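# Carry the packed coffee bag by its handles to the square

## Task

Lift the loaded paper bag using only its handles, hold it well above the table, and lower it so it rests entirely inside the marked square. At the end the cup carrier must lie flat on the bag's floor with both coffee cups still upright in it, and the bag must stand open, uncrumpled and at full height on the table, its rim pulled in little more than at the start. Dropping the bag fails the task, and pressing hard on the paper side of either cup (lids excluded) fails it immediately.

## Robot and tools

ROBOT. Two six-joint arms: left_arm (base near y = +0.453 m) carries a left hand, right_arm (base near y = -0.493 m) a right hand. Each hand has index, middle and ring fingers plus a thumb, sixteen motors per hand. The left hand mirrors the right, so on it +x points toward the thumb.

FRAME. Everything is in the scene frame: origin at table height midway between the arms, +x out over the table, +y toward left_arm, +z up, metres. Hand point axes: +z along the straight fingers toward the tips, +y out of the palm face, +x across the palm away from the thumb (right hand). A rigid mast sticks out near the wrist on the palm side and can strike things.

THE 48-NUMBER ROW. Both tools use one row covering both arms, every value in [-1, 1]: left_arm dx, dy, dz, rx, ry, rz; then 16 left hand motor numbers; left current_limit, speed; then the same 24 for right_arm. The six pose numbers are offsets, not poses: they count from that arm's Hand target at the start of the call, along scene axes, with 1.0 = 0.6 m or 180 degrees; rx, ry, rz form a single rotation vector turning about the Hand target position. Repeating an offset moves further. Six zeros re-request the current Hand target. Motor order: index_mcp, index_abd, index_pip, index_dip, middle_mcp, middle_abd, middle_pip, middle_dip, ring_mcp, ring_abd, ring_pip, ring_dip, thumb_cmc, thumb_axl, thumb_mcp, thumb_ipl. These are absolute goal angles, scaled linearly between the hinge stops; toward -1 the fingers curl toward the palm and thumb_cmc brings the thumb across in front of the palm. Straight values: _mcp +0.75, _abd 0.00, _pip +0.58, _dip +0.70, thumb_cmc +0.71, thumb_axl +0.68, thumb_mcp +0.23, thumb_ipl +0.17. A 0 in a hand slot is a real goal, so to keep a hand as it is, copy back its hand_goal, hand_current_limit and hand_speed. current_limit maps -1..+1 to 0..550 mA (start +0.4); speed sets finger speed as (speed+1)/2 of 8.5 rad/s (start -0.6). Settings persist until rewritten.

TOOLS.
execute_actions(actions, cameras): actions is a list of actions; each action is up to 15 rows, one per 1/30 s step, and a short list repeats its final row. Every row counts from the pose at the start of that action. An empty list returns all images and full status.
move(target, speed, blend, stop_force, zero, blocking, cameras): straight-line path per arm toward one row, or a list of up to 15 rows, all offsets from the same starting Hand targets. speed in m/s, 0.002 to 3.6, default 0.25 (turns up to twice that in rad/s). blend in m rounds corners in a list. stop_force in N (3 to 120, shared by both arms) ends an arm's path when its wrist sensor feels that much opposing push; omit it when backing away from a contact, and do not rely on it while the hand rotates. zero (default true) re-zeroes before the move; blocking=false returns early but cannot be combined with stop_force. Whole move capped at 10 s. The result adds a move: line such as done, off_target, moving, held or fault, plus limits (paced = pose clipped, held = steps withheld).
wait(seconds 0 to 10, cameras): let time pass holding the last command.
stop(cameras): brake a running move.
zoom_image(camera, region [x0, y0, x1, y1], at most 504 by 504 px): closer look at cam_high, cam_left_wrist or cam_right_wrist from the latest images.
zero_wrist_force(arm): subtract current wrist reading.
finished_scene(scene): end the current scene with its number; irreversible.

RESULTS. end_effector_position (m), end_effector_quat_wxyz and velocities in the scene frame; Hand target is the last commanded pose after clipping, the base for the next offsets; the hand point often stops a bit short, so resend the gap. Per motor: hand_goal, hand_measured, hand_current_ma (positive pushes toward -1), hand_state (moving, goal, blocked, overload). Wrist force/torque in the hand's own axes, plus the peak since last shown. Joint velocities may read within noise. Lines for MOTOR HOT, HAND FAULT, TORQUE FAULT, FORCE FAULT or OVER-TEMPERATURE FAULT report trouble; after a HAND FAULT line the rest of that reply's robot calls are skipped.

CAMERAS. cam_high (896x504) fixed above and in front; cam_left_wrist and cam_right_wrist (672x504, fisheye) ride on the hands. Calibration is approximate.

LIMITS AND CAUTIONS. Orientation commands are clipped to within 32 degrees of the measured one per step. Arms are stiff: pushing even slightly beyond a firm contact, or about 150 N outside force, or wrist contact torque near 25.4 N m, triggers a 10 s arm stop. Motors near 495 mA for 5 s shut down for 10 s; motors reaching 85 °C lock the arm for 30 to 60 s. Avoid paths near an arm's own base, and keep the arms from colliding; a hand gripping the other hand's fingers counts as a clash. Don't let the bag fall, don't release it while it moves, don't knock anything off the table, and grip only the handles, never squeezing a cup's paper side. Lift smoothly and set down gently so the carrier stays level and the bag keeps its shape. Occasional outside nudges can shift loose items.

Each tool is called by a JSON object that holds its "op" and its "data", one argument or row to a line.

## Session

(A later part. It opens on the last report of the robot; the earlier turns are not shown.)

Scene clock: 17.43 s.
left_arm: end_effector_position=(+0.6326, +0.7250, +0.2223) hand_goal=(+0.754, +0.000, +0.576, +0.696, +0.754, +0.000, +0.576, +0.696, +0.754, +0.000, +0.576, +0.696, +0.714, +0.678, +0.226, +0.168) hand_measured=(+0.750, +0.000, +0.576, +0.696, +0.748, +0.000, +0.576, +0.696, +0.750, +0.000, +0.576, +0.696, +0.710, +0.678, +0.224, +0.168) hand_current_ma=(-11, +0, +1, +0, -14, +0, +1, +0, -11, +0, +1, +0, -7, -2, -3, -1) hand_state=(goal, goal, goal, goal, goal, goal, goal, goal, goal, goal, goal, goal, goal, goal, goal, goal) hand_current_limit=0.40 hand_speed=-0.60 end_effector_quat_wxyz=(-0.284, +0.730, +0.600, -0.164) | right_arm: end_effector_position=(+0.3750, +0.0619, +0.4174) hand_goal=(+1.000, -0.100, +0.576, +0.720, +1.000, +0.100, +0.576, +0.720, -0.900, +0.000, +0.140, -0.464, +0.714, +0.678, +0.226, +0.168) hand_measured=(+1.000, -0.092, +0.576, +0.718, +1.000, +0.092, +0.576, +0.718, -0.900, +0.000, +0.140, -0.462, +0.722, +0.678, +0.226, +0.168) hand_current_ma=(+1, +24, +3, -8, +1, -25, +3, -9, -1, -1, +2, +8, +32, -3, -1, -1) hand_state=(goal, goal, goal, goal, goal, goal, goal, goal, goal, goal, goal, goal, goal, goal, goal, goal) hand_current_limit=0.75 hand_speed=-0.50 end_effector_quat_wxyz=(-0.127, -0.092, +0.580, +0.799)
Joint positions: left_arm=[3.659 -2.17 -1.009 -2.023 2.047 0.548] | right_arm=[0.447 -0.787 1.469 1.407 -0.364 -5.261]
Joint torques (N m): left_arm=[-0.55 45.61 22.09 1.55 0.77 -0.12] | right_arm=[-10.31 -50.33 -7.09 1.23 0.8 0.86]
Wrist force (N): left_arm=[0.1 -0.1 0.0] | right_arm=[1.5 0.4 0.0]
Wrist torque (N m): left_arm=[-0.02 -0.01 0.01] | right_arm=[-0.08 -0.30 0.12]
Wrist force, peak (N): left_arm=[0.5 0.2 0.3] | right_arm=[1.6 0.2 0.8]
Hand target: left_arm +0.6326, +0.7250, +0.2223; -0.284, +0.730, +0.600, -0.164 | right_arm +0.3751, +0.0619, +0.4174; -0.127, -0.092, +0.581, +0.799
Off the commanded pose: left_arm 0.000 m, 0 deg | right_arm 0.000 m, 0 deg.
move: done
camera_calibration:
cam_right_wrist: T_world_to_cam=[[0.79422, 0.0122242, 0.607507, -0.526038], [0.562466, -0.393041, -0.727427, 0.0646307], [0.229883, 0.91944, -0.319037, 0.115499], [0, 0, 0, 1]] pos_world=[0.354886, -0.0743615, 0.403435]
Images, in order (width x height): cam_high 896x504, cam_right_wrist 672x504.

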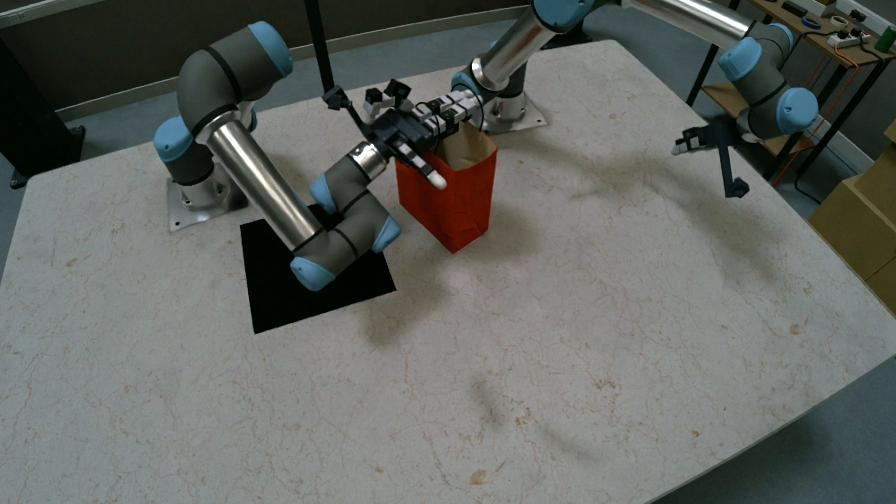

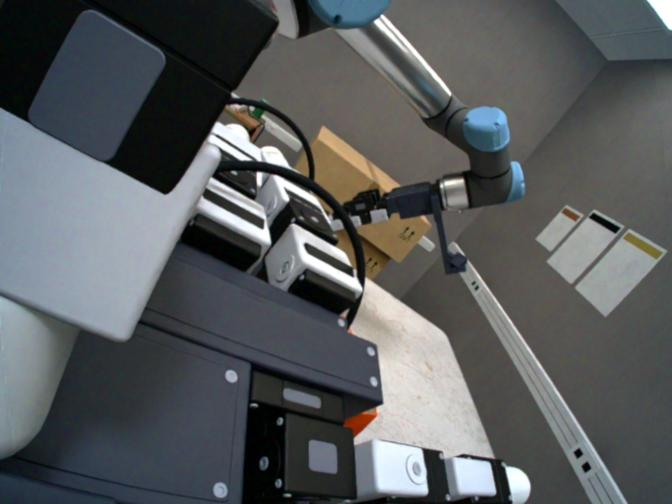

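{"op": "move", "data": {
  "target": [
    [0,0,0,0,0,0,0.754,0,0.576,0.696,0.754,0,0.576,0.696,0.754,0,0.576,0.696,0.714,0.678,0.226,0.168,0.4,-0.6,-0.0062,0.019,0.002,0,0,0,1,-0.1,0.576,0.72,1,0.1,0.576,0.72,-0.9,0,0.139,-0.464,0.714,0.678,0.226,0.168,0.75,-0.5],
    [0,0,0,0,0,0,0.754,0,0.576,0.696,0.754,0,0.576,0.696,0.754,0,0.576,0.696,0.714,0.678,0.226,0.168,0.4,-0.6,-0.0062,0.019,0.002,0,0,0,1,-0.1,0.576,0.0435,1,0.1,0.576,0.0435,-0.9,0,0.139,-0.464,0.714,0.678,0.226,0.168,0.75,-0.7]
  ],
  "cameras": ["cam_high","cam_right_wrist"],
  "speed": 0.04
}}

{"op": "zoom_image", "data": {
  "camera": "cam_high",
  "region": [380, 60, 520, 180]
}}

{"op": "zoom_image", "data": {
  "camera": "cam_right_wrist",
  "region": [160, 80, 400, 320]
}}

Scene clock: 19.67 s.
left_arm: end_effector_position=(+0.6326, +0.7250, +0.2223) hand_goal=(+0.754, +0.000, +0.576, +0.696, +0.754, +0.000, +0.576, +0.696, +0.754, +0.000, +0.576, +0.696, +0.714, +0.678, +0.226, +0.168) hand_measured=(+0.750, +0.000, +0.576, +0.696, +0.748, +0.000, +0.576, +0.696, +0.750, +0.000, +0.576, +0.696, +0.710, +0.678, +0.224, +0.168) hand_current_ma=(-11, +0, +1, +0, -14, +0, +1, +0, -11, +0, +1, +0, -7, -2, -3, -1) hand_state=(goal, goal, goal, goal, goal, goal, goal, goal, goal, goal, goal, goal, goal, goal, goal, goal) hand_current_limit=0.40 hand_speed=-0.60 end_effector_quat_wxyz=(-0.284, +0.730, +0.600, -0.164) | right_arm: end_effector_position=(+0.3713, +0.0733, +0.4186) hand_goal=(+1.000, -0.100, +0.576, +0.044, +1.000, +0.100, +0.576, +0.044, -0.900, +0.000, +0.140, -0.464, +0.714, +0.678, +0.226, +0.168) hand_measured=(+1.000, -0.092, +0.576, +0.048, +1.000, +0.092, +0.576, +0.048, -0.900, +0.000, +0.140, -0.462, +0.722, +0.678, +0.226, +0.168) hand_current_ma=(+1, +28, +3, +12, +1, -26, +3, +12, -1, -1, +2, +8, +32, -3, -1, -1) hand_state=(goal, goal, goal, goal, goal, goal, goal, goal, goal, goal, goal, goal, goal, goal, goal, goal) hand_current_limit=0.75 hand_speed=-0.70 end_effector_quat_wxyz=(-0.127, -0.092, +0.581, +0.799)
Joint positions: left_arm=[3.659 -2.17 -1.009 -2.023 2.047 0.548] | right_arm=[0.469 -0.777 1.46 1.457 -0.376 -5.314]
Joint torques (N m): left_arm=[-0.7 46.63 22.01 1.6 0.78 -0.08] | right_arm=[-9.76 -49.36 -5.46 1.6 0.62 0.94]
Wrist force (N): left_arm=[0.1 0.0 0.1] | right_arm=[1.6 -0.2 -0.5]
Wrist torque (N m): left_arm=[-0.01 0.00 0.01] | right_arm=[-0.07 -0.30 0.19]
Wrist force, peak (N): left_arm=[0.4 -0.1 0.4] | right_arm=[1.7 0.4 0.0]
Hand target: left_arm +0.6326, +0.7250, +0.2223; -0.284, +0.730, +0.600, -0.164 | right_arm +0.3713, +0.0733, +0.4186; -0.127, -0.092, +0.581, +0.799
Off the commanded pose: left_arm 0.000 m, 0 deg | right_arm 0.000 m, 0 deg.
move: done
camera_calibration:
cam_right_wrist: T_world_to_cam=[[0.7942, 0.0123035, 0.607532, -0.523966], [0.562497, -0.393107, -0.727367, 0.0720264], [0.229876, 0.91941, -0.319127, 0.106288], [0, 0, 0, 1]] pos_world=[0.351186, -0.0629615, 0.404635]
Images, in order (width x height): cam_high 896x504, cam_right_wrist 672x504.

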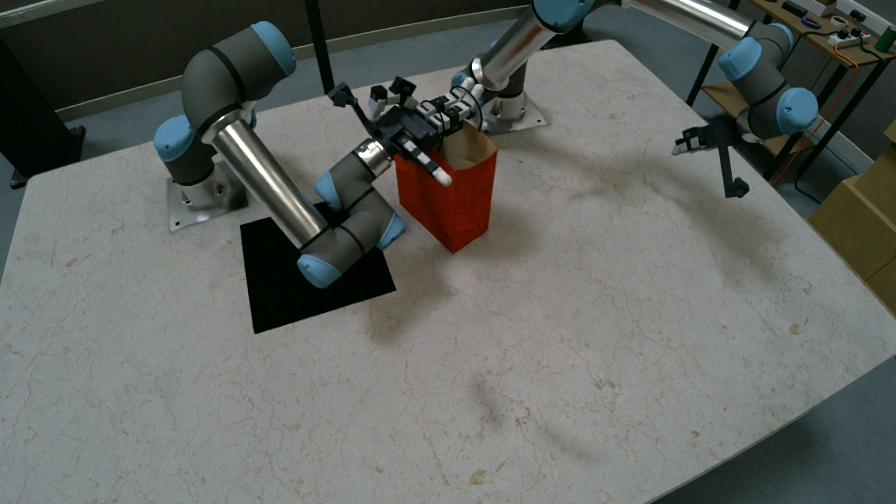

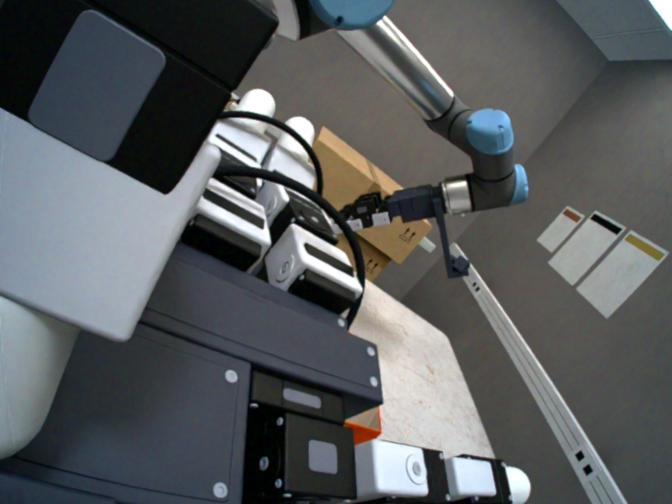

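Scaled by 3.600.

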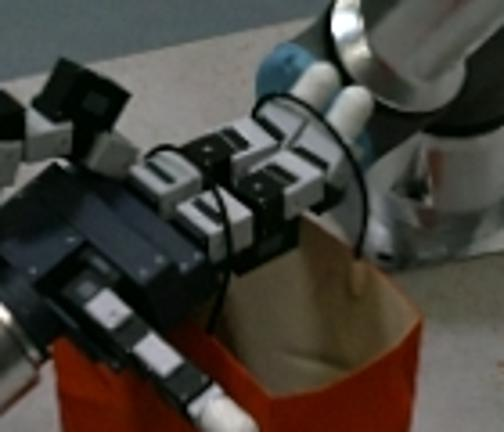

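Scaled by 2.100 from the camera's 672x504 image, which has a finer 960x720 frame.

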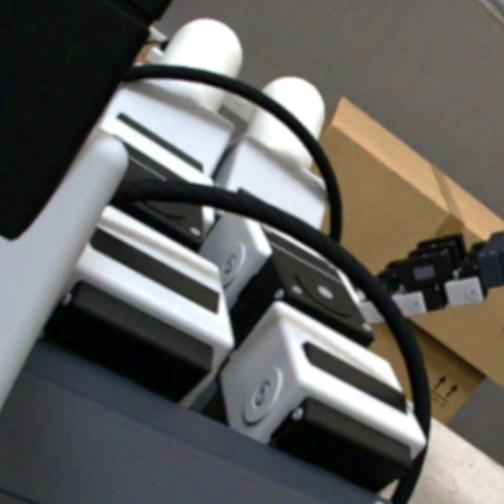

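{"op": "move", "data": {
  "target": [0,0,0,0,0,0,0.754,0,0.576,0.696,0.754,0,0.576,0.696,0.754,0,0.576,0.696,0.714,0.678,0.226,0.168,0.4,-0.6,0.0062,-0.019,0.003,0,0,0,1,-0.1,0.576,0.0435,1,0.1,0.576,0.0435,-0.9,0,0.139,-0.464,0.714,0.678,0.226,0.168,0.75,-0.7],
  "cameras": ["cam_high","cam_right_wrist"],
  "speed": 0.04
}}

{"op": "zoom_image", "data": {
  "camera": "cam_high",
  "region": [380, 60, 520, 180]
}}

{"op": "zoom_image", "data": {
  "camera": "cam_right_wrist",
  "region": [160, 80, 400, 320]
}}

Scene clock: 20.70 s.
left_arm: end_effector_position=(+0.6326, +0.7250, +0.2223) hand_goal=(+0.754, +0.000, +0.576, +0.696, +0.754, +0.000, +0.576, +0.696, +0.754, +0.000, +0.576, +0.696, +0.714, +0.678, +0.226, +0.168) hand_measured=(+0.750, +0.000, +0.576, +0.696, +0.748, +0.000, +0.576, +0.696, +0.750, +0.000, +0.576, +0.696, +0.710, +0.678, +0.224, +0.168) hand_current_ma=(-11, +0, +1, +0, -14, +0, +1, +0, -11, +0, +1, +0, -7, -2, -3, -1) hand_state=(goal, goal, goal, goal, goal, goal, goal, goal, goal, goal, goal, goal, goal, goal, goal, goal) hand_current_limit=0.40 hand_speed=-0.60 end_effector_quat_wxyz=(-0.284, +0.730, +0.600, -0.164) | right_arm: end_effector_position=(+0.3751, +0.0618, +0.4204) hand_goal=(+1.000, -0.100, +0.576, +0.044, +1.000, +0.100, +0.576, +0.044, -0.900, +0.000, +0.140, -0.464, +0.714, +0.678, +0.226, +0.168) hand_measured=(+1.000, -0.092, +0.576, +0.048, +1.000, +0.092, +0.576, +0.048, -0.900, +0.000, +0.140, -0.462, +0.722, +0.678, +0.226, +0.168) hand_current_ma=(+1, +28, +3, +12, +1, -26, +3, +12, -1, -1, +2, +8, +32, -3, -1, -1) hand_state=(goal, goal, goal, goal, goal, goal, goal, goal, goal, goal, goal, goal, goal, goal, goal, goal) hand_current_limit=0.75 hand_speed=-0.70 end_effector_quat_wxyz=(-0.126, -0.092, +0.581, +0.799) end_effector_velocity=(-0.001, +0.002, -0.001) end_effector_angular_velocity=(-0.001, +0.001, +0.001)
Joint positions: left_arm=[3.659 -2.17 -1.009 -2.023 2.047 0.548] | right_arm=[0.446 -0.791 1.468 1.412 -0.364 -5.26]
Joint velocities: left_arm=[within noise] | right_arm=[0.003 0.002 -0.001 0.005 0 -0.004]
Joint torques (N m): left_arm=[0.09 46.13 22.13 1.55 0.9 -0.01] | right_arm=[9.96 -35.53 -25.07 2.71 -2.63 -1.33]
Wrist force (N): left_arm=[0.4 -0.1 0.1] | right_arm=[1.7 -0.2 0.0]
Wrist torque (N m): left_arm=[-0.01 -0.05 0.04] | right_arm=[-0.10 -0.33 0.22]
Wrist force, peak (N): left_arm=[0.4 -0.6 0.3] | right_arm=[1.7 0.0 -0.7]
Hand target: left_arm +0.6326, +0.7250, +0.2223; -0.284, +0.730, +0.600, -0.164 | right_arm +0.3751, +0.0619, +0.4204; -0.127, -0.092, +0.581, +0.799
Off the commanded pose: left_arm 0.000 m, 0 deg | right_arm 0.000 m, 0 deg.
move: done
camera_calibration:
cam_right_wrist: T_world_to_cam=[[0.794242, 0.0122556, 0.607478, -0.527933], [0.562394, -0.393263, -0.727364, 0.0667015], [0.229984, 0.919345, -0.319238, 0.116564], [0, 0, 0, 1]] pos_world=[0.354986, -0.0744615, 0.406435]
Images, in order (width x height): cam_high 896x504, cam_right_wrist 672x504.

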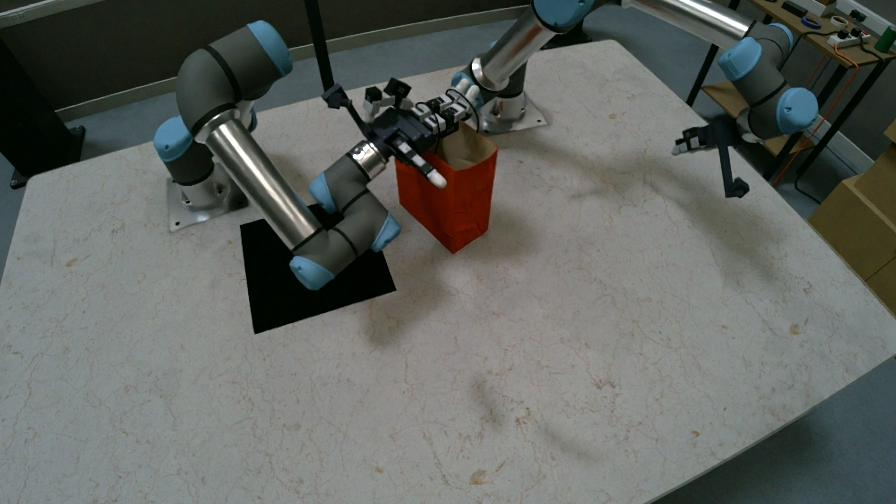

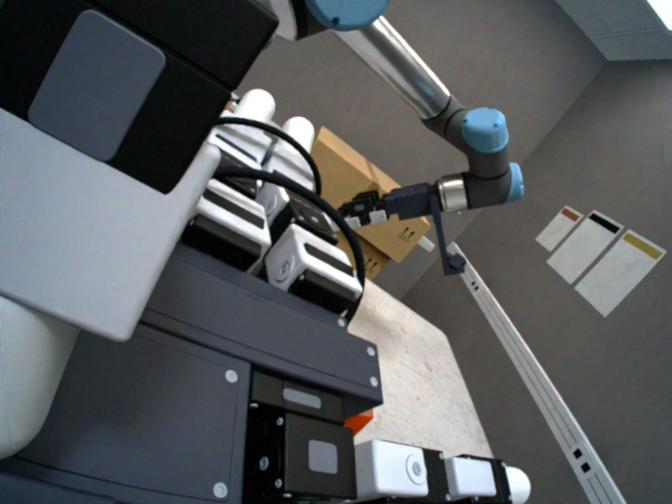

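Scaled by 3.600.

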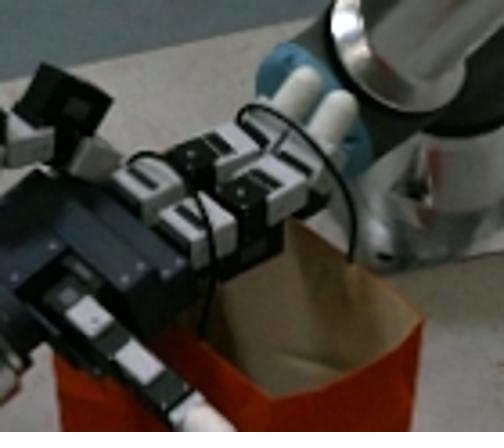

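Scaled by 2.100 from the camera's 672x504 image, which has a finer 960x720 frame.

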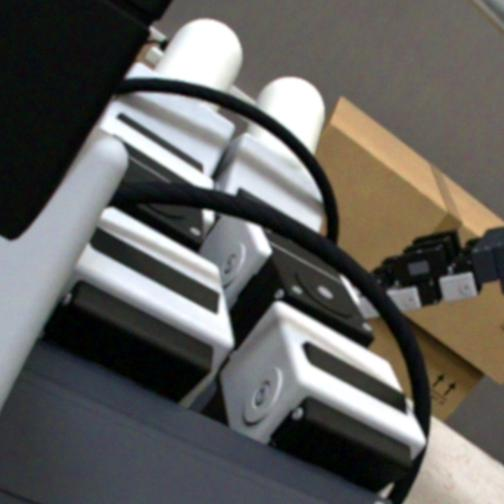

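{"op": "move", "data": {
  "target": [0,0,0,0,0,0,0.754,0,0.576,0.696,0.754,0,0.576,0.696,0.754,0,0.576,0.696,0.714,0.678,0.226,0.168,0.4,-0.6,0,0,0.0333,0,0,0,1,-0.1,0.576,0.0435,1,0.1,0.576,0.0435,-0.9,0,0.139,-0.464,0.714,0.678,0.226,0.168,0.78,-0.7],
  "cameras": ["cam_high","cam_right_wrist"],
  "speed": 0.03
}}

{"op": "zoom_image", "data": {
  "camera": "cam_high",
  "region": [370, 60, 530, 270]
}}

{"op": "zoom_image", "data": {
  "camera": "cam_right_wrist",
  "region": [160, 80, 400, 320]
}}

Scene clock: 21.93 s.
left_arm: end_effector_position=(+0.6326, +0.7250, +0.2223) hand_goal=(+0.754, +0.000, +0.576, +0.696, +0.754, +0.000, +0.576, +0.696, +0.754, +0.000, +0.576, +0.696, +0.714, +0.678, +0.226, +0.168) hand_measured=(+0.750, +0.000, +0.576, +0.696, +0.748, +0.000, +0.576, +0.696, +0.750, +0.000, +0.576, +0.696, +0.710, +0.678, +0.224, +0.168) hand_current_ma=(-11, +0, +1, +0, -14, +0, +1, +0, -11, +0, +1, +0, -7, -2, -3, -1) hand_state=(goal, goal, goal, goal, goal, goal, goal, goal, goal, goal, goal, goal, goal, goal, goal, goal) hand_current_limit=0.40 hand_speed=-0.60 end_effector_quat_wxyz=(-0.284, +0.730, +0.600, -0.164) | right_arm: end_effector_position=(+0.3751, +0.0619, +0.4406) hand_goal=(+1.000, -0.100, +0.576, +0.044, +1.000, +0.100, +0.576, +0.044, -0.900, +0.000, +0.140, -0.464, +0.714, +0.678, +0.226, +0.168) hand_measured=(+1.000, -0.092, +0.582, +0.046, +1.000, +0.094, +0.584, +0.046, -0.900, +0.000, +0.140, -0.462, +0.722, +0.678, +0.226, +0.168) hand_current_ma=(+1, +25, +27, +7, +1, -22, +28, +4, -1, -1, +2, +8, +32, -3, -1, -1) hand_state=(goal, goal, goal, goal, goal, goal, goal, goal, goal, goal, goal, goal, goal, goal, goal, goal) hand_current_limit=0.78 hand_speed=-0.70 end_effector_quat_wxyz=(-0.127, -0.092, +0.580, +0.799)
Joint positions: left_arm=[3.659 -2.17 -1.009 -2.023 2.047 0.548] | right_arm=[0.446 -0.82 1.46 1.45 -0.364 -5.26]
Joint torques (N m): left_arm=[-1.02 45.85 21.96 1.62 0.8 -0.06] | right_arm=[10.87 -39.03 -20.86 0.78 -3.9 -1.04]
Wrist force (N): left_arm=[0.2 -0.1 -0.2] | right_arm=[1.1 -6.3 -2.2]
Wrist torque (N m): left_arm=[0.01 -0.03 0.01] | right_arm=[0.13 -0.28 0.14]
Wrist force, peak (N): left_arm=[0.5 -0.2 0.2] | right_arm=[1.5 -7.1 -2.1]
Hand target: left_arm +0.6326, +0.7250, +0.2223; -0.284, +0.730, +0.600, -0.164 | right_arm +0.3751, +0.0619, +0.4404; -0.127, -0.092, +0.581, +0.799
Off the commanded pose: left_arm 0.000 m, 0 deg | right_arm 0.000 m, 0 deg.
move: done
camera_calibration:
cam_right_wrist: T_world_to_cam=[[0.794234, 0.01228, 0.607487, -0.540064], [0.562449, -0.393108, -0.727405, 0.0814259], [0.229876, 0.91941, -0.319127, 0.122908], [0, 0, 0, 1]] pos_world=[0.354886, -0.0743615, 0.426535]
Images, in order (width x height): cam_high 896x504, cam_right_wrist 672x504.

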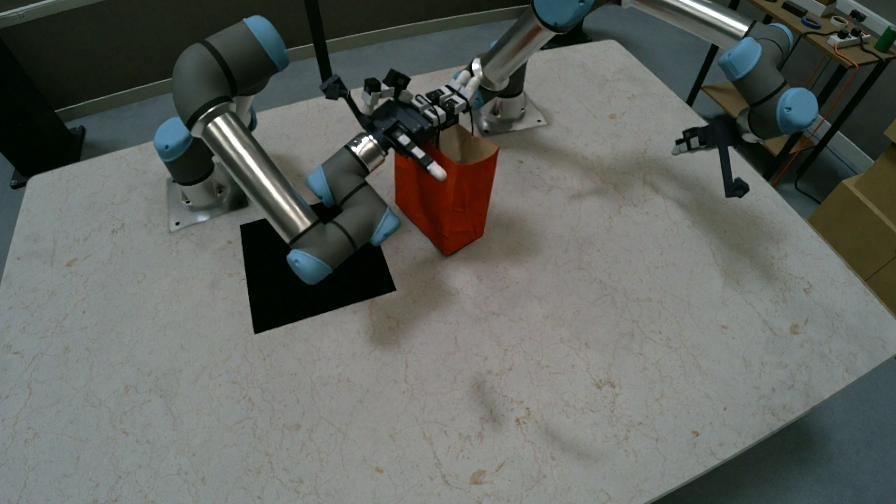

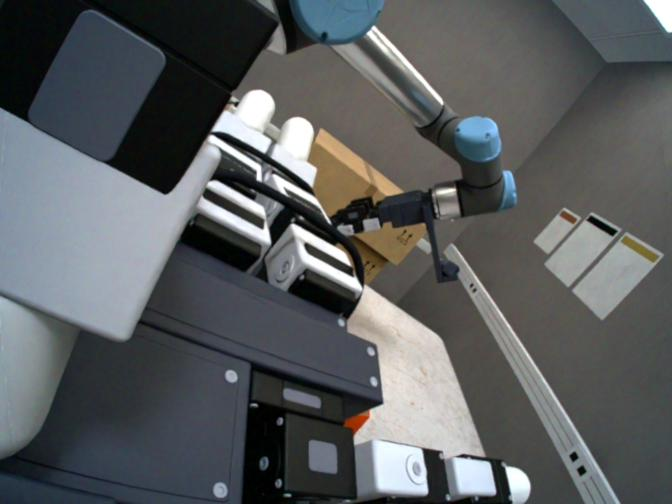

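Scaled by 2.400.

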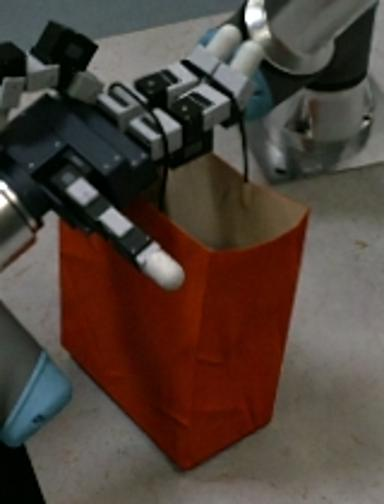

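Scaled by 2.100 from the camera's 672x504 image, which has a finer 960x720 frame.

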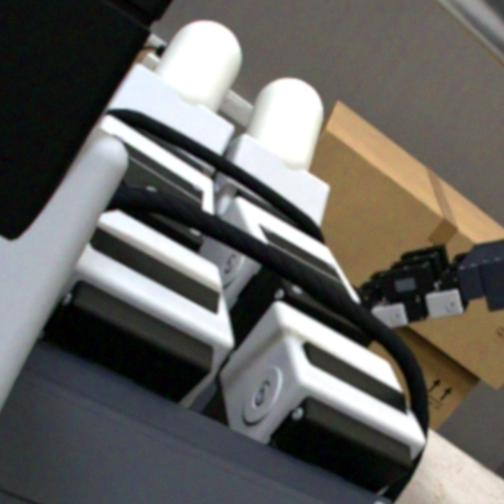

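{"op": "move", "data": {
  "target": [0,0,0,0,0,0,0.754,0,0.576,0.696,0.754,0,0.576,0.696,0.754,0,0.576,0.696,0.714,0.678,0.226,0.168,0.4,-0.6,0,0,0.0333,0,0,0,1,-0.1,0.576,0.0435,1,0.1,0.576,0.0435,-0.9,0,0.139,-0.464,0.714,0.678,0.226,0.168,0.78,-0.7],
  "cameras": ["cam_high","cam_right_wrist"],
  "speed": 0.03
}}

{"op": "zoom_image", "data": {
  "camera": "cam_high",
  "region": [370, 60, 530, 270]
}}

{"op": "zoom_image", "data": {
  "camera": "cam_right_wrist",
  "region": [160, 80, 400, 320]
}}

Scene clock: 23.20 s.
left_arm: end_effector_position=(+0.6326, +0.7250, +0.2223) hand_goal=(+0.754, +0.000, +0.576, +0.696, +0.754, +0.000, +0.576, +0.696, +0.754, +0.000, +0.576, +0.696, +0.714, +0.678, +0.226, +0.168) hand_measured=(+0.750, +0.000, +0.576, +0.696, +0.748, +0.000, +0.576, +0.696, +0.750, +0.000, +0.576, +0.696, +0.710, +0.678, +0.224, +0.168) hand_current_ma=(-11, +0, +1, +0, -14, +0, +1, +0, -11, +0, +1, +0, -7, -2, -3, -1) hand_state=(goal, goal, goal, goal, goal, goal, goal, goal, goal, goal, goal, goal, goal, goal, goal, goal) hand_current_limit=0.40 hand_speed=-0.60 end_effector_quat_wxyz=(-0.284, +0.730, +0.600, -0.164) | right_arm: end_effector_position=(+0.3751, +0.0619, +0.4606) hand_goal=(+1.000, -0.100, +0.576, +0.044, +1.000, +0.100, +0.576, +0.044, -0.900, +0.000, +0.140, -0.464, +0.714, +0.678, +0.226, +0.168) hand_measured=(+1.000, -0.092, +0.584, +0.046, +1.000, +0.094, +0.584, +0.046, -0.900, +0.000, +0.140, -0.462, +0.722, +0.678, +0.226, +0.168) hand_current_ma=(+1, +25, +29, +6, +1, -22, +30, +4, -1, -1, +2, +8, +32, -3, -1, -1) hand_state=(goal, goal, goal, goal, goal, goal, goal, goal, goal, goal, goal, goal, goal, goal, goal, goal) hand_current_limit=0.78 hand_speed=-0.70 end_effector_quat_wxyz=(-0.127, -0.092, +0.580, +0.799)
Joint positions: left_arm=[3.659 -2.17 -1.009 -2.023 2.047 0.548] | right_arm=[0.446 -0.848 1.449 1.488 -0.364 -5.26]
Joint torques (N m): left_arm=[-0.7 46.52 21.66 1.66 0.88 0] | right_arm=[7.31 -38.65 -19.73 0.67 -4.26 -0.82]
Wrist force (N): left_arm=[0.1 -0.3 -0.1] | right_arm=[1.5 -6.7 -2.2]
Wrist torque (N m): left_arm=[-0.03 -0.02 0.02] | right_arm=[0.10 -0.30 0.19]
Wrist force, peak (N): left_arm=[0.4 -0.2 0.2] | right_arm=[1.6 -7.5 -2.1]
Hand target: left_arm +0.6326, +0.7250, +0.2223; -0.284, +0.730, +0.600, -0.164 | right_arm +0.3751, +0.0619, +0.4604; -0.127, -0.092, +0.581, +0.799
Off the commanded pose: left_arm 0.000 m, 0 deg | right_arm 0.000 m, 0 deg.
move: done
camera_calibration:
cam_right_wrist: T_world_to_cam=[[0.794186, 0.0122475, 0.607551, -0.552228], [0.562514, -0.39304, -0.727391, 0.0959497], [0.229883, 0.91944, -0.319037, 0.129249], [0, 0, 0, 1]] pos_world=[0.354886, -0.0743615, 0.446535]
Images, in order (width x height): cam_high 896x504, cam_right_wrist 672x504.

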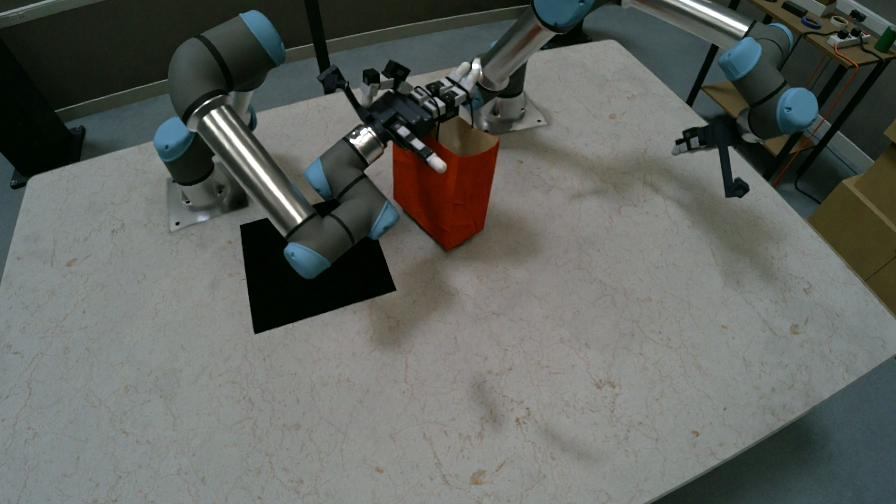

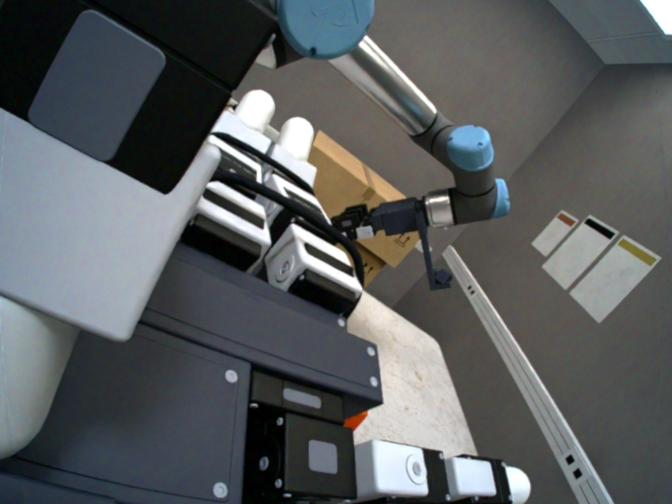

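Scaled by 2.400.

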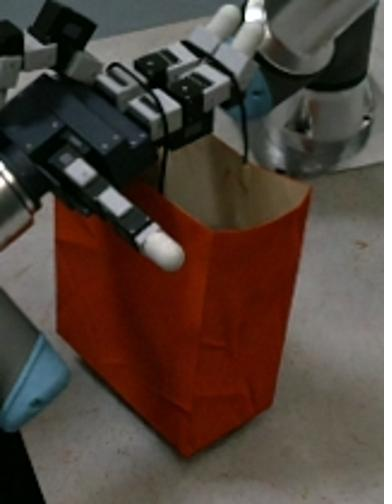

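Scaled by 2.100 from the camera's 672x504 image, which has a finer 960x720 frame.

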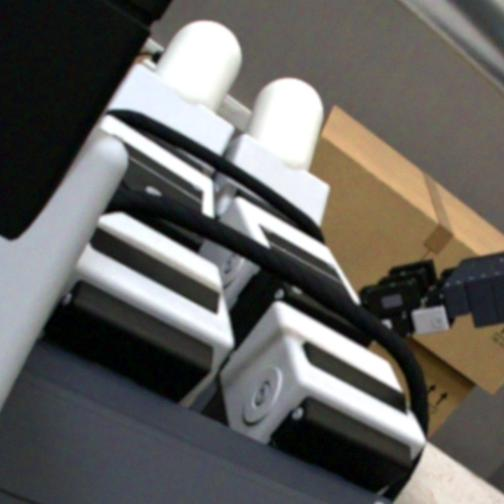

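{"op": "move", "data": {
  "target": [
    [0,0,0,0,0,0,0.754,0,0.576,0.696,0.754,0,0.576,0.696,0.754,0,0.576,0.696,0.714,0.678,0.226,0.168,0.4,-0.6,0,0,0.15,0,0,0,1,-0.1,0.576,0.0435,1,0.1,0.576,0.0435,-0.9,0,0.139,-0.464,0.714,0.678,0.226,0.168,0.78,-0.7],
    [0,0,0,0,0,0,0.754,0,0.576,0.696,0.754,0,0.576,0.696,0.754,0,0.576,0.696,0.714,0.678,0.226,0.168,0.4,-0.6,0.0082,-0.598,0.15,0,0,0,1,-0.1,0.576,0.0435,1,0.1,0.576,0.0435,-0.9,0,0.139,-0.464,0.714,0.678,0.226,0.168,0.78,-0.7]
  ],
  "cameras": ["cam_high"],
  "speed": [0.06, 0.09],
  "blend": [0.02, 0]
}}

{"op": "zoom_image", "data": {
  "camera": "cam_high",
  "region": [210, 60, 450, 360]
}}

Scene clock: 29.73 s.
left_arm: end_effector_position=(+0.6326, +0.7250, +0.2223) hand_goal=(+0.754, +0.000, +0.576, +0.696, +0.754, +0.000, +0.576, +0.696, +0.754, +0.000, +0.576, +0.696, +0.714, +0.678, +0.226, +0.168) hand_measured=(+0.750, +0.000, +0.576, +0.696, +0.748, +0.000, +0.576, +0.696, +0.750, +0.000, +0.576, +0.696, +0.710, +0.678, +0.224, +0.168) hand_current_ma=(-11, +0, +1, +0, -14, +0, +1, +0, -11, +0, +1, +0, -7, -2, -3, -1) hand_state=(goal, goal, goal, goal, goal, goal, goal, goal, goal, goal, goal, goal, goal, goal, goal, goal) hand_current_limit=0.40 hand_speed=-0.60 end_effector_quat_wxyz=(-0.284, +0.730, +0.600, -0.164) | right_arm: end_effector_position=(+0.3799, -0.2969, +0.5504) hand_goal=(+1.000, -0.100, +0.576, +0.044, +1.000, +0.100, +0.576, +0.044, -0.900, +0.000, +0.140, -0.464, +0.714, +0.678, +0.226, +0.168) hand_measured=(+1.000, -0.092, +0.584, +0.046, +1.000, +0.094, +0.584, +0.046, -0.900, +0.000, +0.140, -0.462, +0.722, +0.678, +0.226, +0.168) hand_current_ma=(+1, +25, +31, +5, +1, -22, +32, +4, -1, -1, +2, +8, +32, -3, -1, -1) hand_state=(goal, goal, goal, goal, goal, goal, goal, goal, goal, goal, goal, goal, goal, goal, goal, goal) hand_current_limit=0.78 hand_speed=-0.70 end_effector_quat_wxyz=(-0.126, -0.092, +0.580, +0.799)
Joint positions: left_arm=[3.659 -2.17 -1.009 -2.023 2.047 0.548] | right_arm=[-0.381 -1.476 1.732 0.242 -0.704 -3.535]
Joint torques (N m): left_arm=[0.03 46.28 22.53 1.6 0.86 0.02] | right_arm=[1.11 -14.02 -31.11 3.62 -0.35 0]
Wrist force (N): left_arm=[0.4 -0.2 -0.3] | right_arm=[1.4 -6.7 -1.8]
Wrist torque (N m): left_arm=[0.00 -0.05 0.03] | right_arm=[0.06 -0.33 0.26]
Wrist force, peak (N): left_arm=[0.3 -0.5 0.4] | right_arm=[1.2 -8.3 -2.7]
Hand target: left_arm +0.6326, +0.7250, +0.2223; -0.284, +0.730, +0.600, -0.164 | right_arm +0.3800, -0.2969, +0.5504; -0.127, -0.092, +0.581, +0.799
Off the commanded pose: left_arm 0.000 m, 0 deg | right_arm 0.000 m, 0 deg.
move: done
Images, in order (width x height): cam_high 896x504.

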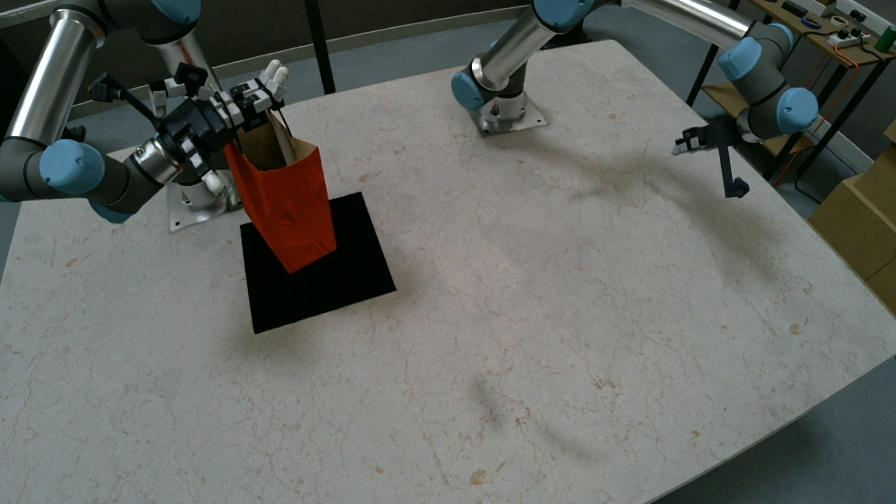

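Scaled by 1.680.

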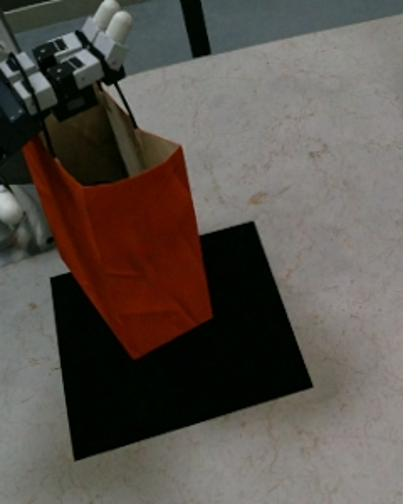

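{"op": "move", "data": {
  "target": [
    [0,0,0,0,0,0,0.754,0,0.576,0.696,0.754,0,0.576,0.696,0.754,0,0.576,0.696,0.714,0.678,0.226,0.168,0.4,-0.6,-0.0083,0.025,-0.155,0,0,0,1,-0.1,0.576,0.0435,1,0.1,0.576,0.0435,-0.9,0,0.139,-0.464,0.714,0.678,0.226,0.168,0.78,-0.7],
    [0,0,0,0,0,0,0.754,0,0.576,0.696,0.754,0,0.576,0.696,0.754,0,0.576,0.696,0.714,0.678,0.226,0.168,0.4,-0.6,-0.0083,0.025,-0.1783,0,0,0,1,-0.1,0.576,0.0435,1,0.1,0.576,0.0435,-0.9,0,0.139,-0.464,0.714,0.678,0.226,0.168,0.78,-0.7]
  ],
  "cameras": ["cam_high","cam_right_wrist"],
  "speed": [0.06, 0.02],
  "blend": [0.005, 0]
}}

{"op": "zoom_image", "data": {
  "camera": "cam_high",
  "region": [210, 90, 410, 350]
}}

Scene clock: 32.83 s.
left_arm: end_effector_position=(+0.6326, +0.7250, +0.2223) hand_goal=(+0.754, +0.000, +0.576, +0.696, +0.754, +0.000, +0.576, +0.696, +0.754, +0.000, +0.576, +0.696, +0.714, +0.678, +0.226, +0.168) hand_measured=(+0.750, +0.000, +0.576, +0.696, +0.748, +0.000, +0.576, +0.696, +0.750, +0.000, +0.576, +0.696, +0.710, +0.678, +0.224, +0.168) hand_current_ma=(-11, +0, +1, +0, -14, +0, +1, +0, -11, +0, +1, +0, -7, -2, -3, -1) hand_state=(goal, goal, goal, goal, goal, goal, goal, goal, goal, goal, goal, goal, goal, goal, goal, goal) hand_current_limit=0.40 hand_speed=-0.60 end_effector_quat_wxyz=(-0.284, +0.730, +0.600, -0.164) | right_arm: end_effector_position=(+0.3750, -0.2819, +0.4433) hand_goal=(+1.000, -0.100, +0.576, +0.044, +1.000, +0.100, +0.576, +0.044, -0.900, +0.000, +0.140, -0.464, +0.714, +0.678, +0.226, +0.168) hand_measured=(+1.000, -0.092, +0.584, +0.046, +1.000, +0.094, +0.584, +0.046, -0.900, +0.000, +0.140, -0.462, +0.722, +0.678, +0.226, +0.168) hand_current_ma=(+1, +25, +31, +5, +1, -22, +32, +4, -1, -1, +2, +8, +32, -3, -1, -1) hand_state=(goal, goal, goal, goal, goal, goal, goal, goal, goal, goal, goal, goal, goal, goal, goal, goal) hand_current_limit=0.78 hand_speed=-0.70 end_effector_quat_wxyz=(-0.127, -0.092, +0.580, +0.799) end_effector_velocity=(+0.000, +0.000, +0.001) end_effector_angular_velocity=(+0.001, +0.005, -0.001)
Joint positions: left_arm=[3.659 -2.17 -1.009 -2.023 2.047 0.548] | right_arm=[-0.347 -1.38 1.92 -0.022 -0.674 -3.561]
Joint velocities: left_arm=[within noise] | right_arm=[-0.001 0 0 0.005 0 0]
Joint torques (N m): left_arm=[-0.28 46.37 22.48 1.64 0.87 -0.02] | right_arm=[-10.64 -30.58 -27.45 4.24 -3.22 1.62]
Wrist force (N): left_arm=[0.3 0.1 0.2] | right_arm=[1.4 -6.9 -1.9]
Wrist torque (N m): left_arm=[-0.01 -0.03 0.02] | right_arm=[0.06 -0.34 0.23]
Wrist force, peak (N): left_arm=[0.4 -0.7 0.1] | right_arm=[1.5 -8.0 -2.2]
Hand target: left_arm +0.6326, +0.7250, +0.2223; -0.284, +0.730, +0.600, -0.164 | right_arm +0.3750, -0.2819, +0.4434; -0.127, -0.092, +0.581, +0.799
Off the commanded pose: left_arm 0.000 m, 0 deg | right_arm 0.000 m, 0 deg.
move: done
camera_calibration:
cam_right_wrist: T_world_to_cam=[[0.794358, 0.012195, 0.607327, -0.537493], [0.562275, -0.39311, -0.727538, -0.0516422], [0.229874, 0.919411, -0.319127, 0.439863], [0, 0, 0, 1]] pos_world=[0.354886, -0.418162, 0.429235]
Images, in order (width x height): cam_high 896x504, cam_right_wrist 672x504.

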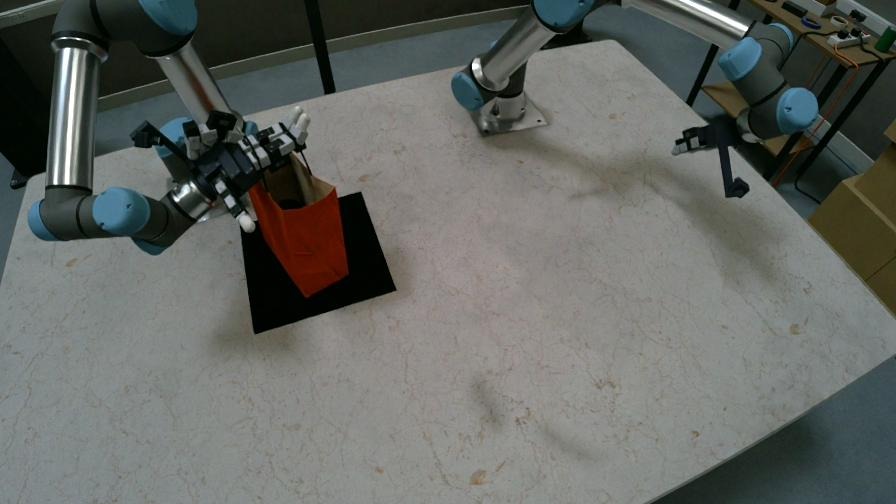

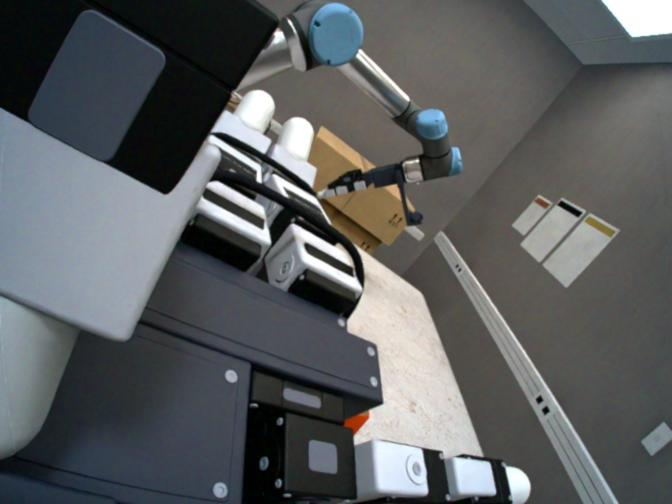

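Scaled by 1.938.

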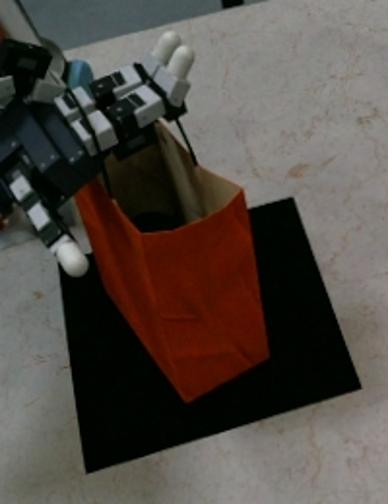

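{"op": "move", "data": {
  "target": [0,0,0,0,0,0,0.754,0,0.576,0.696,0.754,0,0.576,0.696,0.754,0,0.576,0.696,0.714,0.678,0.226,0.168,0.4,-0.6,0,0,-0.012,0,0,0,1,-0.1,0.576,0.0435,1,0.1,0.576,0.0435,-0.9,0,0.139,-0.464,0.714,0.678,0.226,0.168,0.78,-0.7],
  "cameras": [],
  "speed": 0.02
}}

{"op": "move", "data": {
  "target": [0,0,0,0,0,0,0.754,0,0.576,0.696,0.754,0,0.576,0.696,0.754,0,0.576,0.696,0.714,0.678,0.226,0.168,0.4,-0.6,0,0,-0.01,0,0,0,1,-0.1,0.576,0.0435,1,0.1,0.576,0.0435,-0.9,0,0.139,-0.464,0.714,0.678,0.226,0.168,0.78,-0.7],
  "cameras": ["cam_high"],
  "speed": 0.02
}}

{"op": "zoom_image", "data": {
  "camera": "cam_high",
  "region": [210, 90, 410, 350]
}}

Scene clock: 33.83 s.
left_arm: end_effector_position=(+0.6326, +0.7250, +0.2223) hand_goal=(+0.754, +0.000, +0.576, +0.696, +0.754, +0.000, +0.576, +0.696, +0.754, +0.000, +0.576, +0.696, +0.714, +0.678, +0.226, +0.168) hand_measured=(+0.750, +0.000, +0.576, +0.696, +0.748, +0.000, +0.576, +0.696, +0.750, +0.000, +0.576, +0.696, +0.710, +0.678, +0.224, +0.168) hand_current_ma=(-11, +0, +1, +0, -14, +0, +1, +0, -11, +0, +1, +0, -7, -2, -3, -1) hand_state=(goal, goal, goal, goal, goal, goal, goal, goal, goal, goal, goal, goal, goal, goal, goal, goal) hand_current_limit=0.40 hand_speed=-0.60 end_effector_quat_wxyz=(-0.284, +0.730, +0.600, -0.164) | right_arm: end_effector_position=(+0.3750, -0.2819, +0.4361) hand_goal=(+1.000, -0.100, +0.576, +0.044, +1.000, +0.100, +0.576, +0.044, -0.900, +0.000, +0.140, -0.464, +0.714, +0.678, +0.226, +0.168) hand_measured=(+1.000, -0.092, +0.584, +0.046, +1.000, +0.094, +0.584, +0.046, -0.900, +0.000, +0.140, -0.462, +0.722, +0.678, +0.226, +0.168) hand_current_ma=(+1, +25, +31, +5, +1, -22, +32, +4, -1, -1, +2, +8, +32, -3, -1, -1) hand_state=(goal, goal, goal, goal, goal, goal, goal, goal, goal, goal, goal, goal, goal, goal, goal, goal) hand_current_limit=0.78 hand_speed=-0.70 end_effector_quat_wxyz=(-0.127, -0.092, +0.580, +0.799)
Joint positions: left_arm=[3.659 -2.17 -1.009 -2.023 2.047 0.548] | right_arm=[-0.347 -1.371 1.93 -0.041 -0.674 -3.561]
Joint torques (N m): left_arm=[0.31 45.67 21.46 1.63 0.87 -0.13] | right_arm=[-10.15 -28.59 -22.51 4.37 -3.14 0.66]
Wrist force (N): left_arm=[-0.2 -0.2 0.2] | right_arm=[1.6 -7.3 -2.3]
Wrist torque (N m): left_arm=[-0.05 0.03 -0.01] | right_arm=[0.04 -0.33 0.25]
Wrist force, peak (N): left_arm=[-0.2 -0.4 0.3] | right_arm=[1.6 -7.6 -2.2]
Hand target: left_arm +0.6326, +0.7250, +0.2223; -0.284, +0.730, +0.600, -0.164 | right_arm +0.3750, -0.2819, +0.4362; -0.127, -0.092, +0.581, +0.799
Off the commanded pose: left_arm 0.000 m, 0 deg | right_arm 0.000 m, 0 deg.
move: done
No camera images: "cameras" was empty.

Scene clock: 34.57 s.
left_arm: end_effector_position=(+0.6326, +0.7250, +0.2223) hand_goal=(+0.754, +0.000, +0.576, +0.696, +0.754, +0.000, +0.576, +0.696, +0.754, +0.000, +0.576, +0.696, +0.714, +0.678, +0.226, +0.168) hand_measured=(+0.750, +0.000, +0.576, +0.696, +0.748, +0.000, +0.576, +0.696, +0.750, +0.000, +0.576, +0.696, +0.710, +0.678, +0.224, +0.168) hand_current_ma=(-11, +0, +1, +0, -14, +0, +1, +0, -11, +0, +1, +0, -7, -2, -3, -1) hand_state=(goal, goal, goal, goal, goal, goal, goal, goal, goal, goal, goal, goal, goal, goal, goal, goal) hand_current_limit=0.40 hand_speed=-0.60 end_effector_quat_wxyz=(-0.284, +0.730, +0.600, -0.164) | right_arm: end_effector_position=(+0.3750, -0.2819, +0.4301) hand_goal=(+1.000, -0.100, +0.576, +0.044, +1.000, +0.100, +0.576, +0.044, -0.900, +0.000, +0.140, -0.464, +0.714, +0.678, +0.226, +0.168) hand_measured=(+1.000, -0.092, +0.584, +0.046, +1.000, +0.094, +0.584, +0.046, -0.900, +0.000, +0.140, -0.462, +0.722, +0.678, +0.226, +0.168) hand_current_ma=(+1, +25, +31, +5, +1, -22, +32, +4, -1, -1, +2, +8, +32, -3, -1, -1) hand_state=(goal, goal, goal, goal, goal, goal, goal, goal, goal, goal, goal, goal, goal, goal, goal, goal) hand_current_limit=0.78 hand_speed=-0.70 end_effector_quat_wxyz=(-0.127, -0.092, +0.580, +0.799)
Joint positions: left_arm=[3.659 -2.17 -1.009 -2.023 2.047 0.548] | right_arm=[-0.347 -1.363 1.938 -0.057 -0.674 -3.561]
Joint torques (N m): left_arm=[-0.01 46.68 21.51 1.57 0.81 0.05] | right_arm=[-9.74 -28.45 -18.84 3.54 -2.64 -0.44]
Wrist force (N): left_arm=[0.1 0.0 -0.1] | right_arm=[1.5 -4.4 -1.0]
Wrist torque (N m): left_arm=[0.01 -0.01 0.01] | right_arm=[-0.15 -0.35 0.26]
Wrist force, peak (N): left_arm=[0.4 -0.1 -0.1] | right_arm=[1.4 -7.3 -2.1]
Hand target: left_arm +0.6326, +0.7250, +0.2223; -0.284, +0.730, +0.600, -0.164 | right_arm +0.3750, -0.2819, +0.4302; -0.127, -0.092, +0.581, +0.799
Off the commanded pose: left_arm 0.000 m, 0 deg | right_arm 0.000 m, 0 deg.
move: done
Images, in order (width x height): cam_high 896x504.

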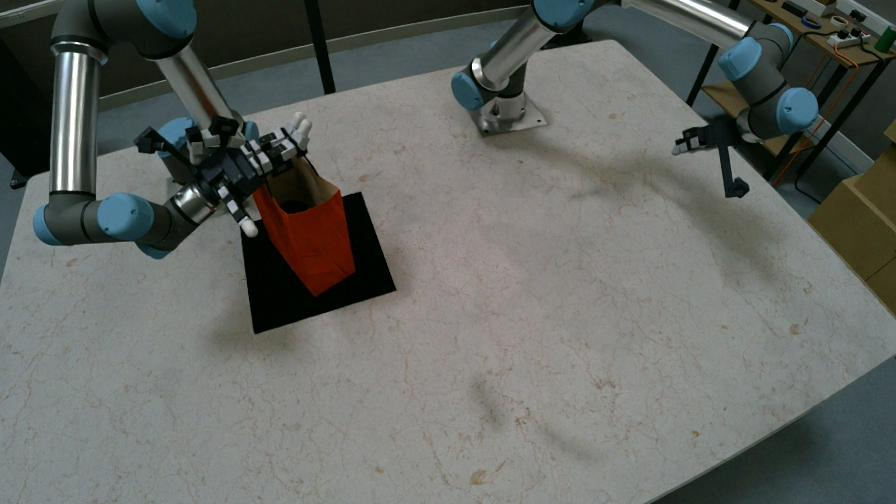

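Scaled by 1.938.

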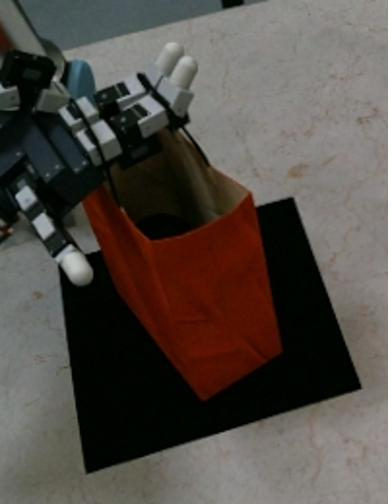

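{"op": "move", "data": {
  "target": [0,0,0,0,0,0,0.754,0,0.576,0.696,0.754,0,0.576,0.696,0.754,0,0.576,0.696,0.714,0.678,0.226,0.168,0.4,-0.6,0,0,-0.0183,0,0,0,1,-0.1,0.576,0.0435,1,0.1,0.576,0.0435,-0.9,0,0.139,-0.464,0.714,0.678,0.226,0.168,0.78,-0.7],
  "cameras": ["cam_high","cam_right_wrist"],
  "speed": 0.02
}}

{"op": "zoom_image", "data": {
  "camera": "cam_high",
  "region": [210, 90, 410, 350]
}}

{"op": "zoom_image", "data": {
  "camera": "cam_right_wrist",
  "region": [160, 80, 400, 320]
}}

Scene clock: 35.93 s.
left_arm: end_effector_position=(+0.6326, +0.7250, +0.2223) hand_goal=(+0.754, +0.000, +0.576, +0.696, +0.754, +0.000, +0.576, +0.696, +0.754, +0.000, +0.576, +0.696, +0.714, +0.678, +0.226, +0.168) hand_measured=(+0.750, +0.000, +0.576, +0.696, +0.748, +0.000, +0.576, +0.696, +0.750, +0.000, +0.576, +0.696, +0.710, +0.678, +0.224, +0.168) hand_current_ma=(-11, +0, +1, +0, -14, +0, +1, +0, -11, +0, +1, +0, -7, -2, -3, -1) hand_state=(goal, goal, goal, goal, goal, goal, goal, goal, goal, goal, goal, goal, goal, goal, goal, goal) hand_current_limit=0.40 hand_speed=-0.60 end_effector_quat_wxyz=(-0.284, +0.730, +0.600, -0.164) | right_arm: end_effector_position=(+0.3750, -0.2819, +0.4191) hand_goal=(+1.000, -0.100, +0.576, +0.044, +1.000, +0.100, +0.576, +0.044, -0.900, +0.000, +0.140, -0.464, +0.714, +0.678, +0.226, +0.168) hand_measured=(+1.000, -0.092, +0.584, +0.046, +1.000, +0.094, +0.584, +0.046, -0.900, +0.000, +0.140, -0.462, +0.722, +0.678, +0.226, +0.168) hand_current_ma=(+1, +25, +31, +5, +1, -22, +32, +4, -1, -1, +2, +8, +32, -3, -1, -1) hand_state=(goal, goal, goal, goal, goal, goal, goal, goal, goal, goal, goal, goal, goal, goal, goal, goal) hand_current_limit=0.78 hand_speed=-0.70 end_effector_quat_wxyz=(-0.127, -0.092, +0.580, +0.799)
Joint positions: left_arm=[3.659 -2.17 -1.009 -2.023 2.047 0.548] | right_arm=[-0.347 -1.347 1.952 -0.086 -0.674 -3.561]
Joint torques (N m): left_arm=[-0.51 46.89 22.56 1.63 0.83 -0.12] | right_arm=[-8.34 -29.17 -21.08 3.3 -2.53 -0.63]
Wrist force (N): left_arm=[0.5 -0.1 -0.2] | right_arm=[1.7 -0.2 0.3]
Wrist torque (N m): left_arm=[-0.01 -0.07 0.05] | right_arm=[-0.16 -0.35 0.27]
Wrist force, peak (N): left_arm=[0.5 0.0 -0.3] | right_arm=[1.8 -4.5 -1.1]
Hand target: left_arm +0.6326, +0.7250, +0.2223; -0.284, +0.730, +0.600, -0.164 | right_arm +0.3750, -0.2819, +0.4192; -0.127, -0.092, +0.581, +0.799
Off the commanded pose: left_arm 0.000 m, 0 deg | right_arm 0.000 m, 0 deg.
move: done
camera_calibration:
cam_right_wrist: T_world_to_cam=[[0.794358, 0.012195, 0.607327, -0.522796], [0.562275, -0.39311, -0.727538, -0.0692487], [0.229874, 0.919411, -0.319127, 0.432141], [0, 0, 0, 1]] pos_world=[0.354886, -0.418162, 0.405035]
Images, in order (width x height): cam_high 896x504, cam_right_wrist 672x504.

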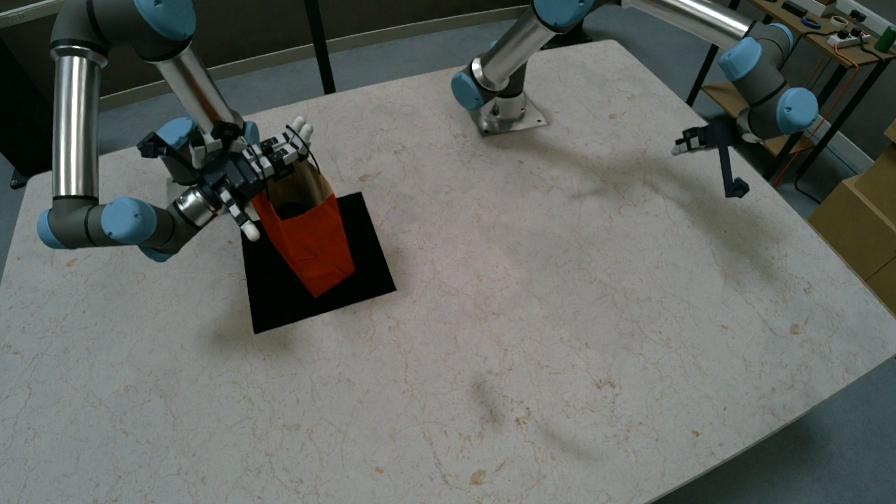

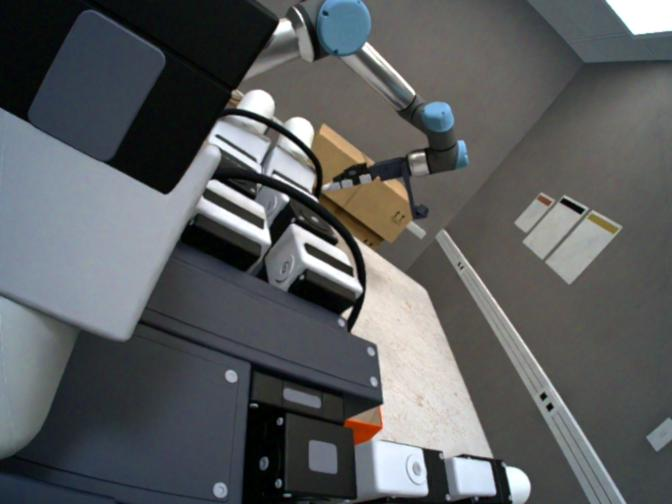

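Scaled by 1.938.

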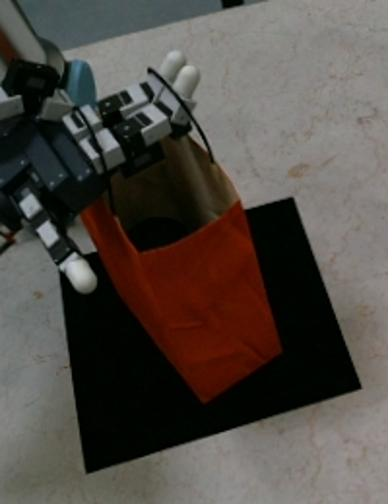

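Scaled by 2.100 from the camera's 672x504 image, which has a finer 960x720 frame.

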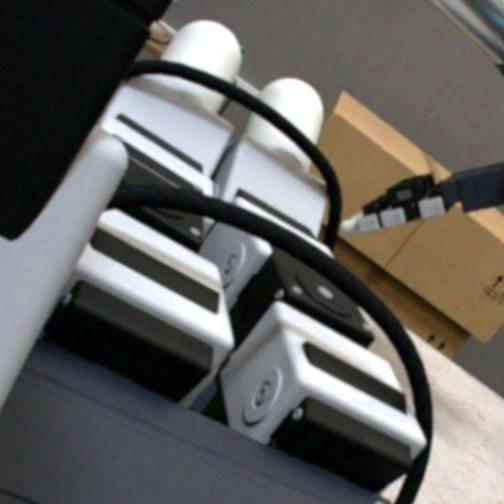

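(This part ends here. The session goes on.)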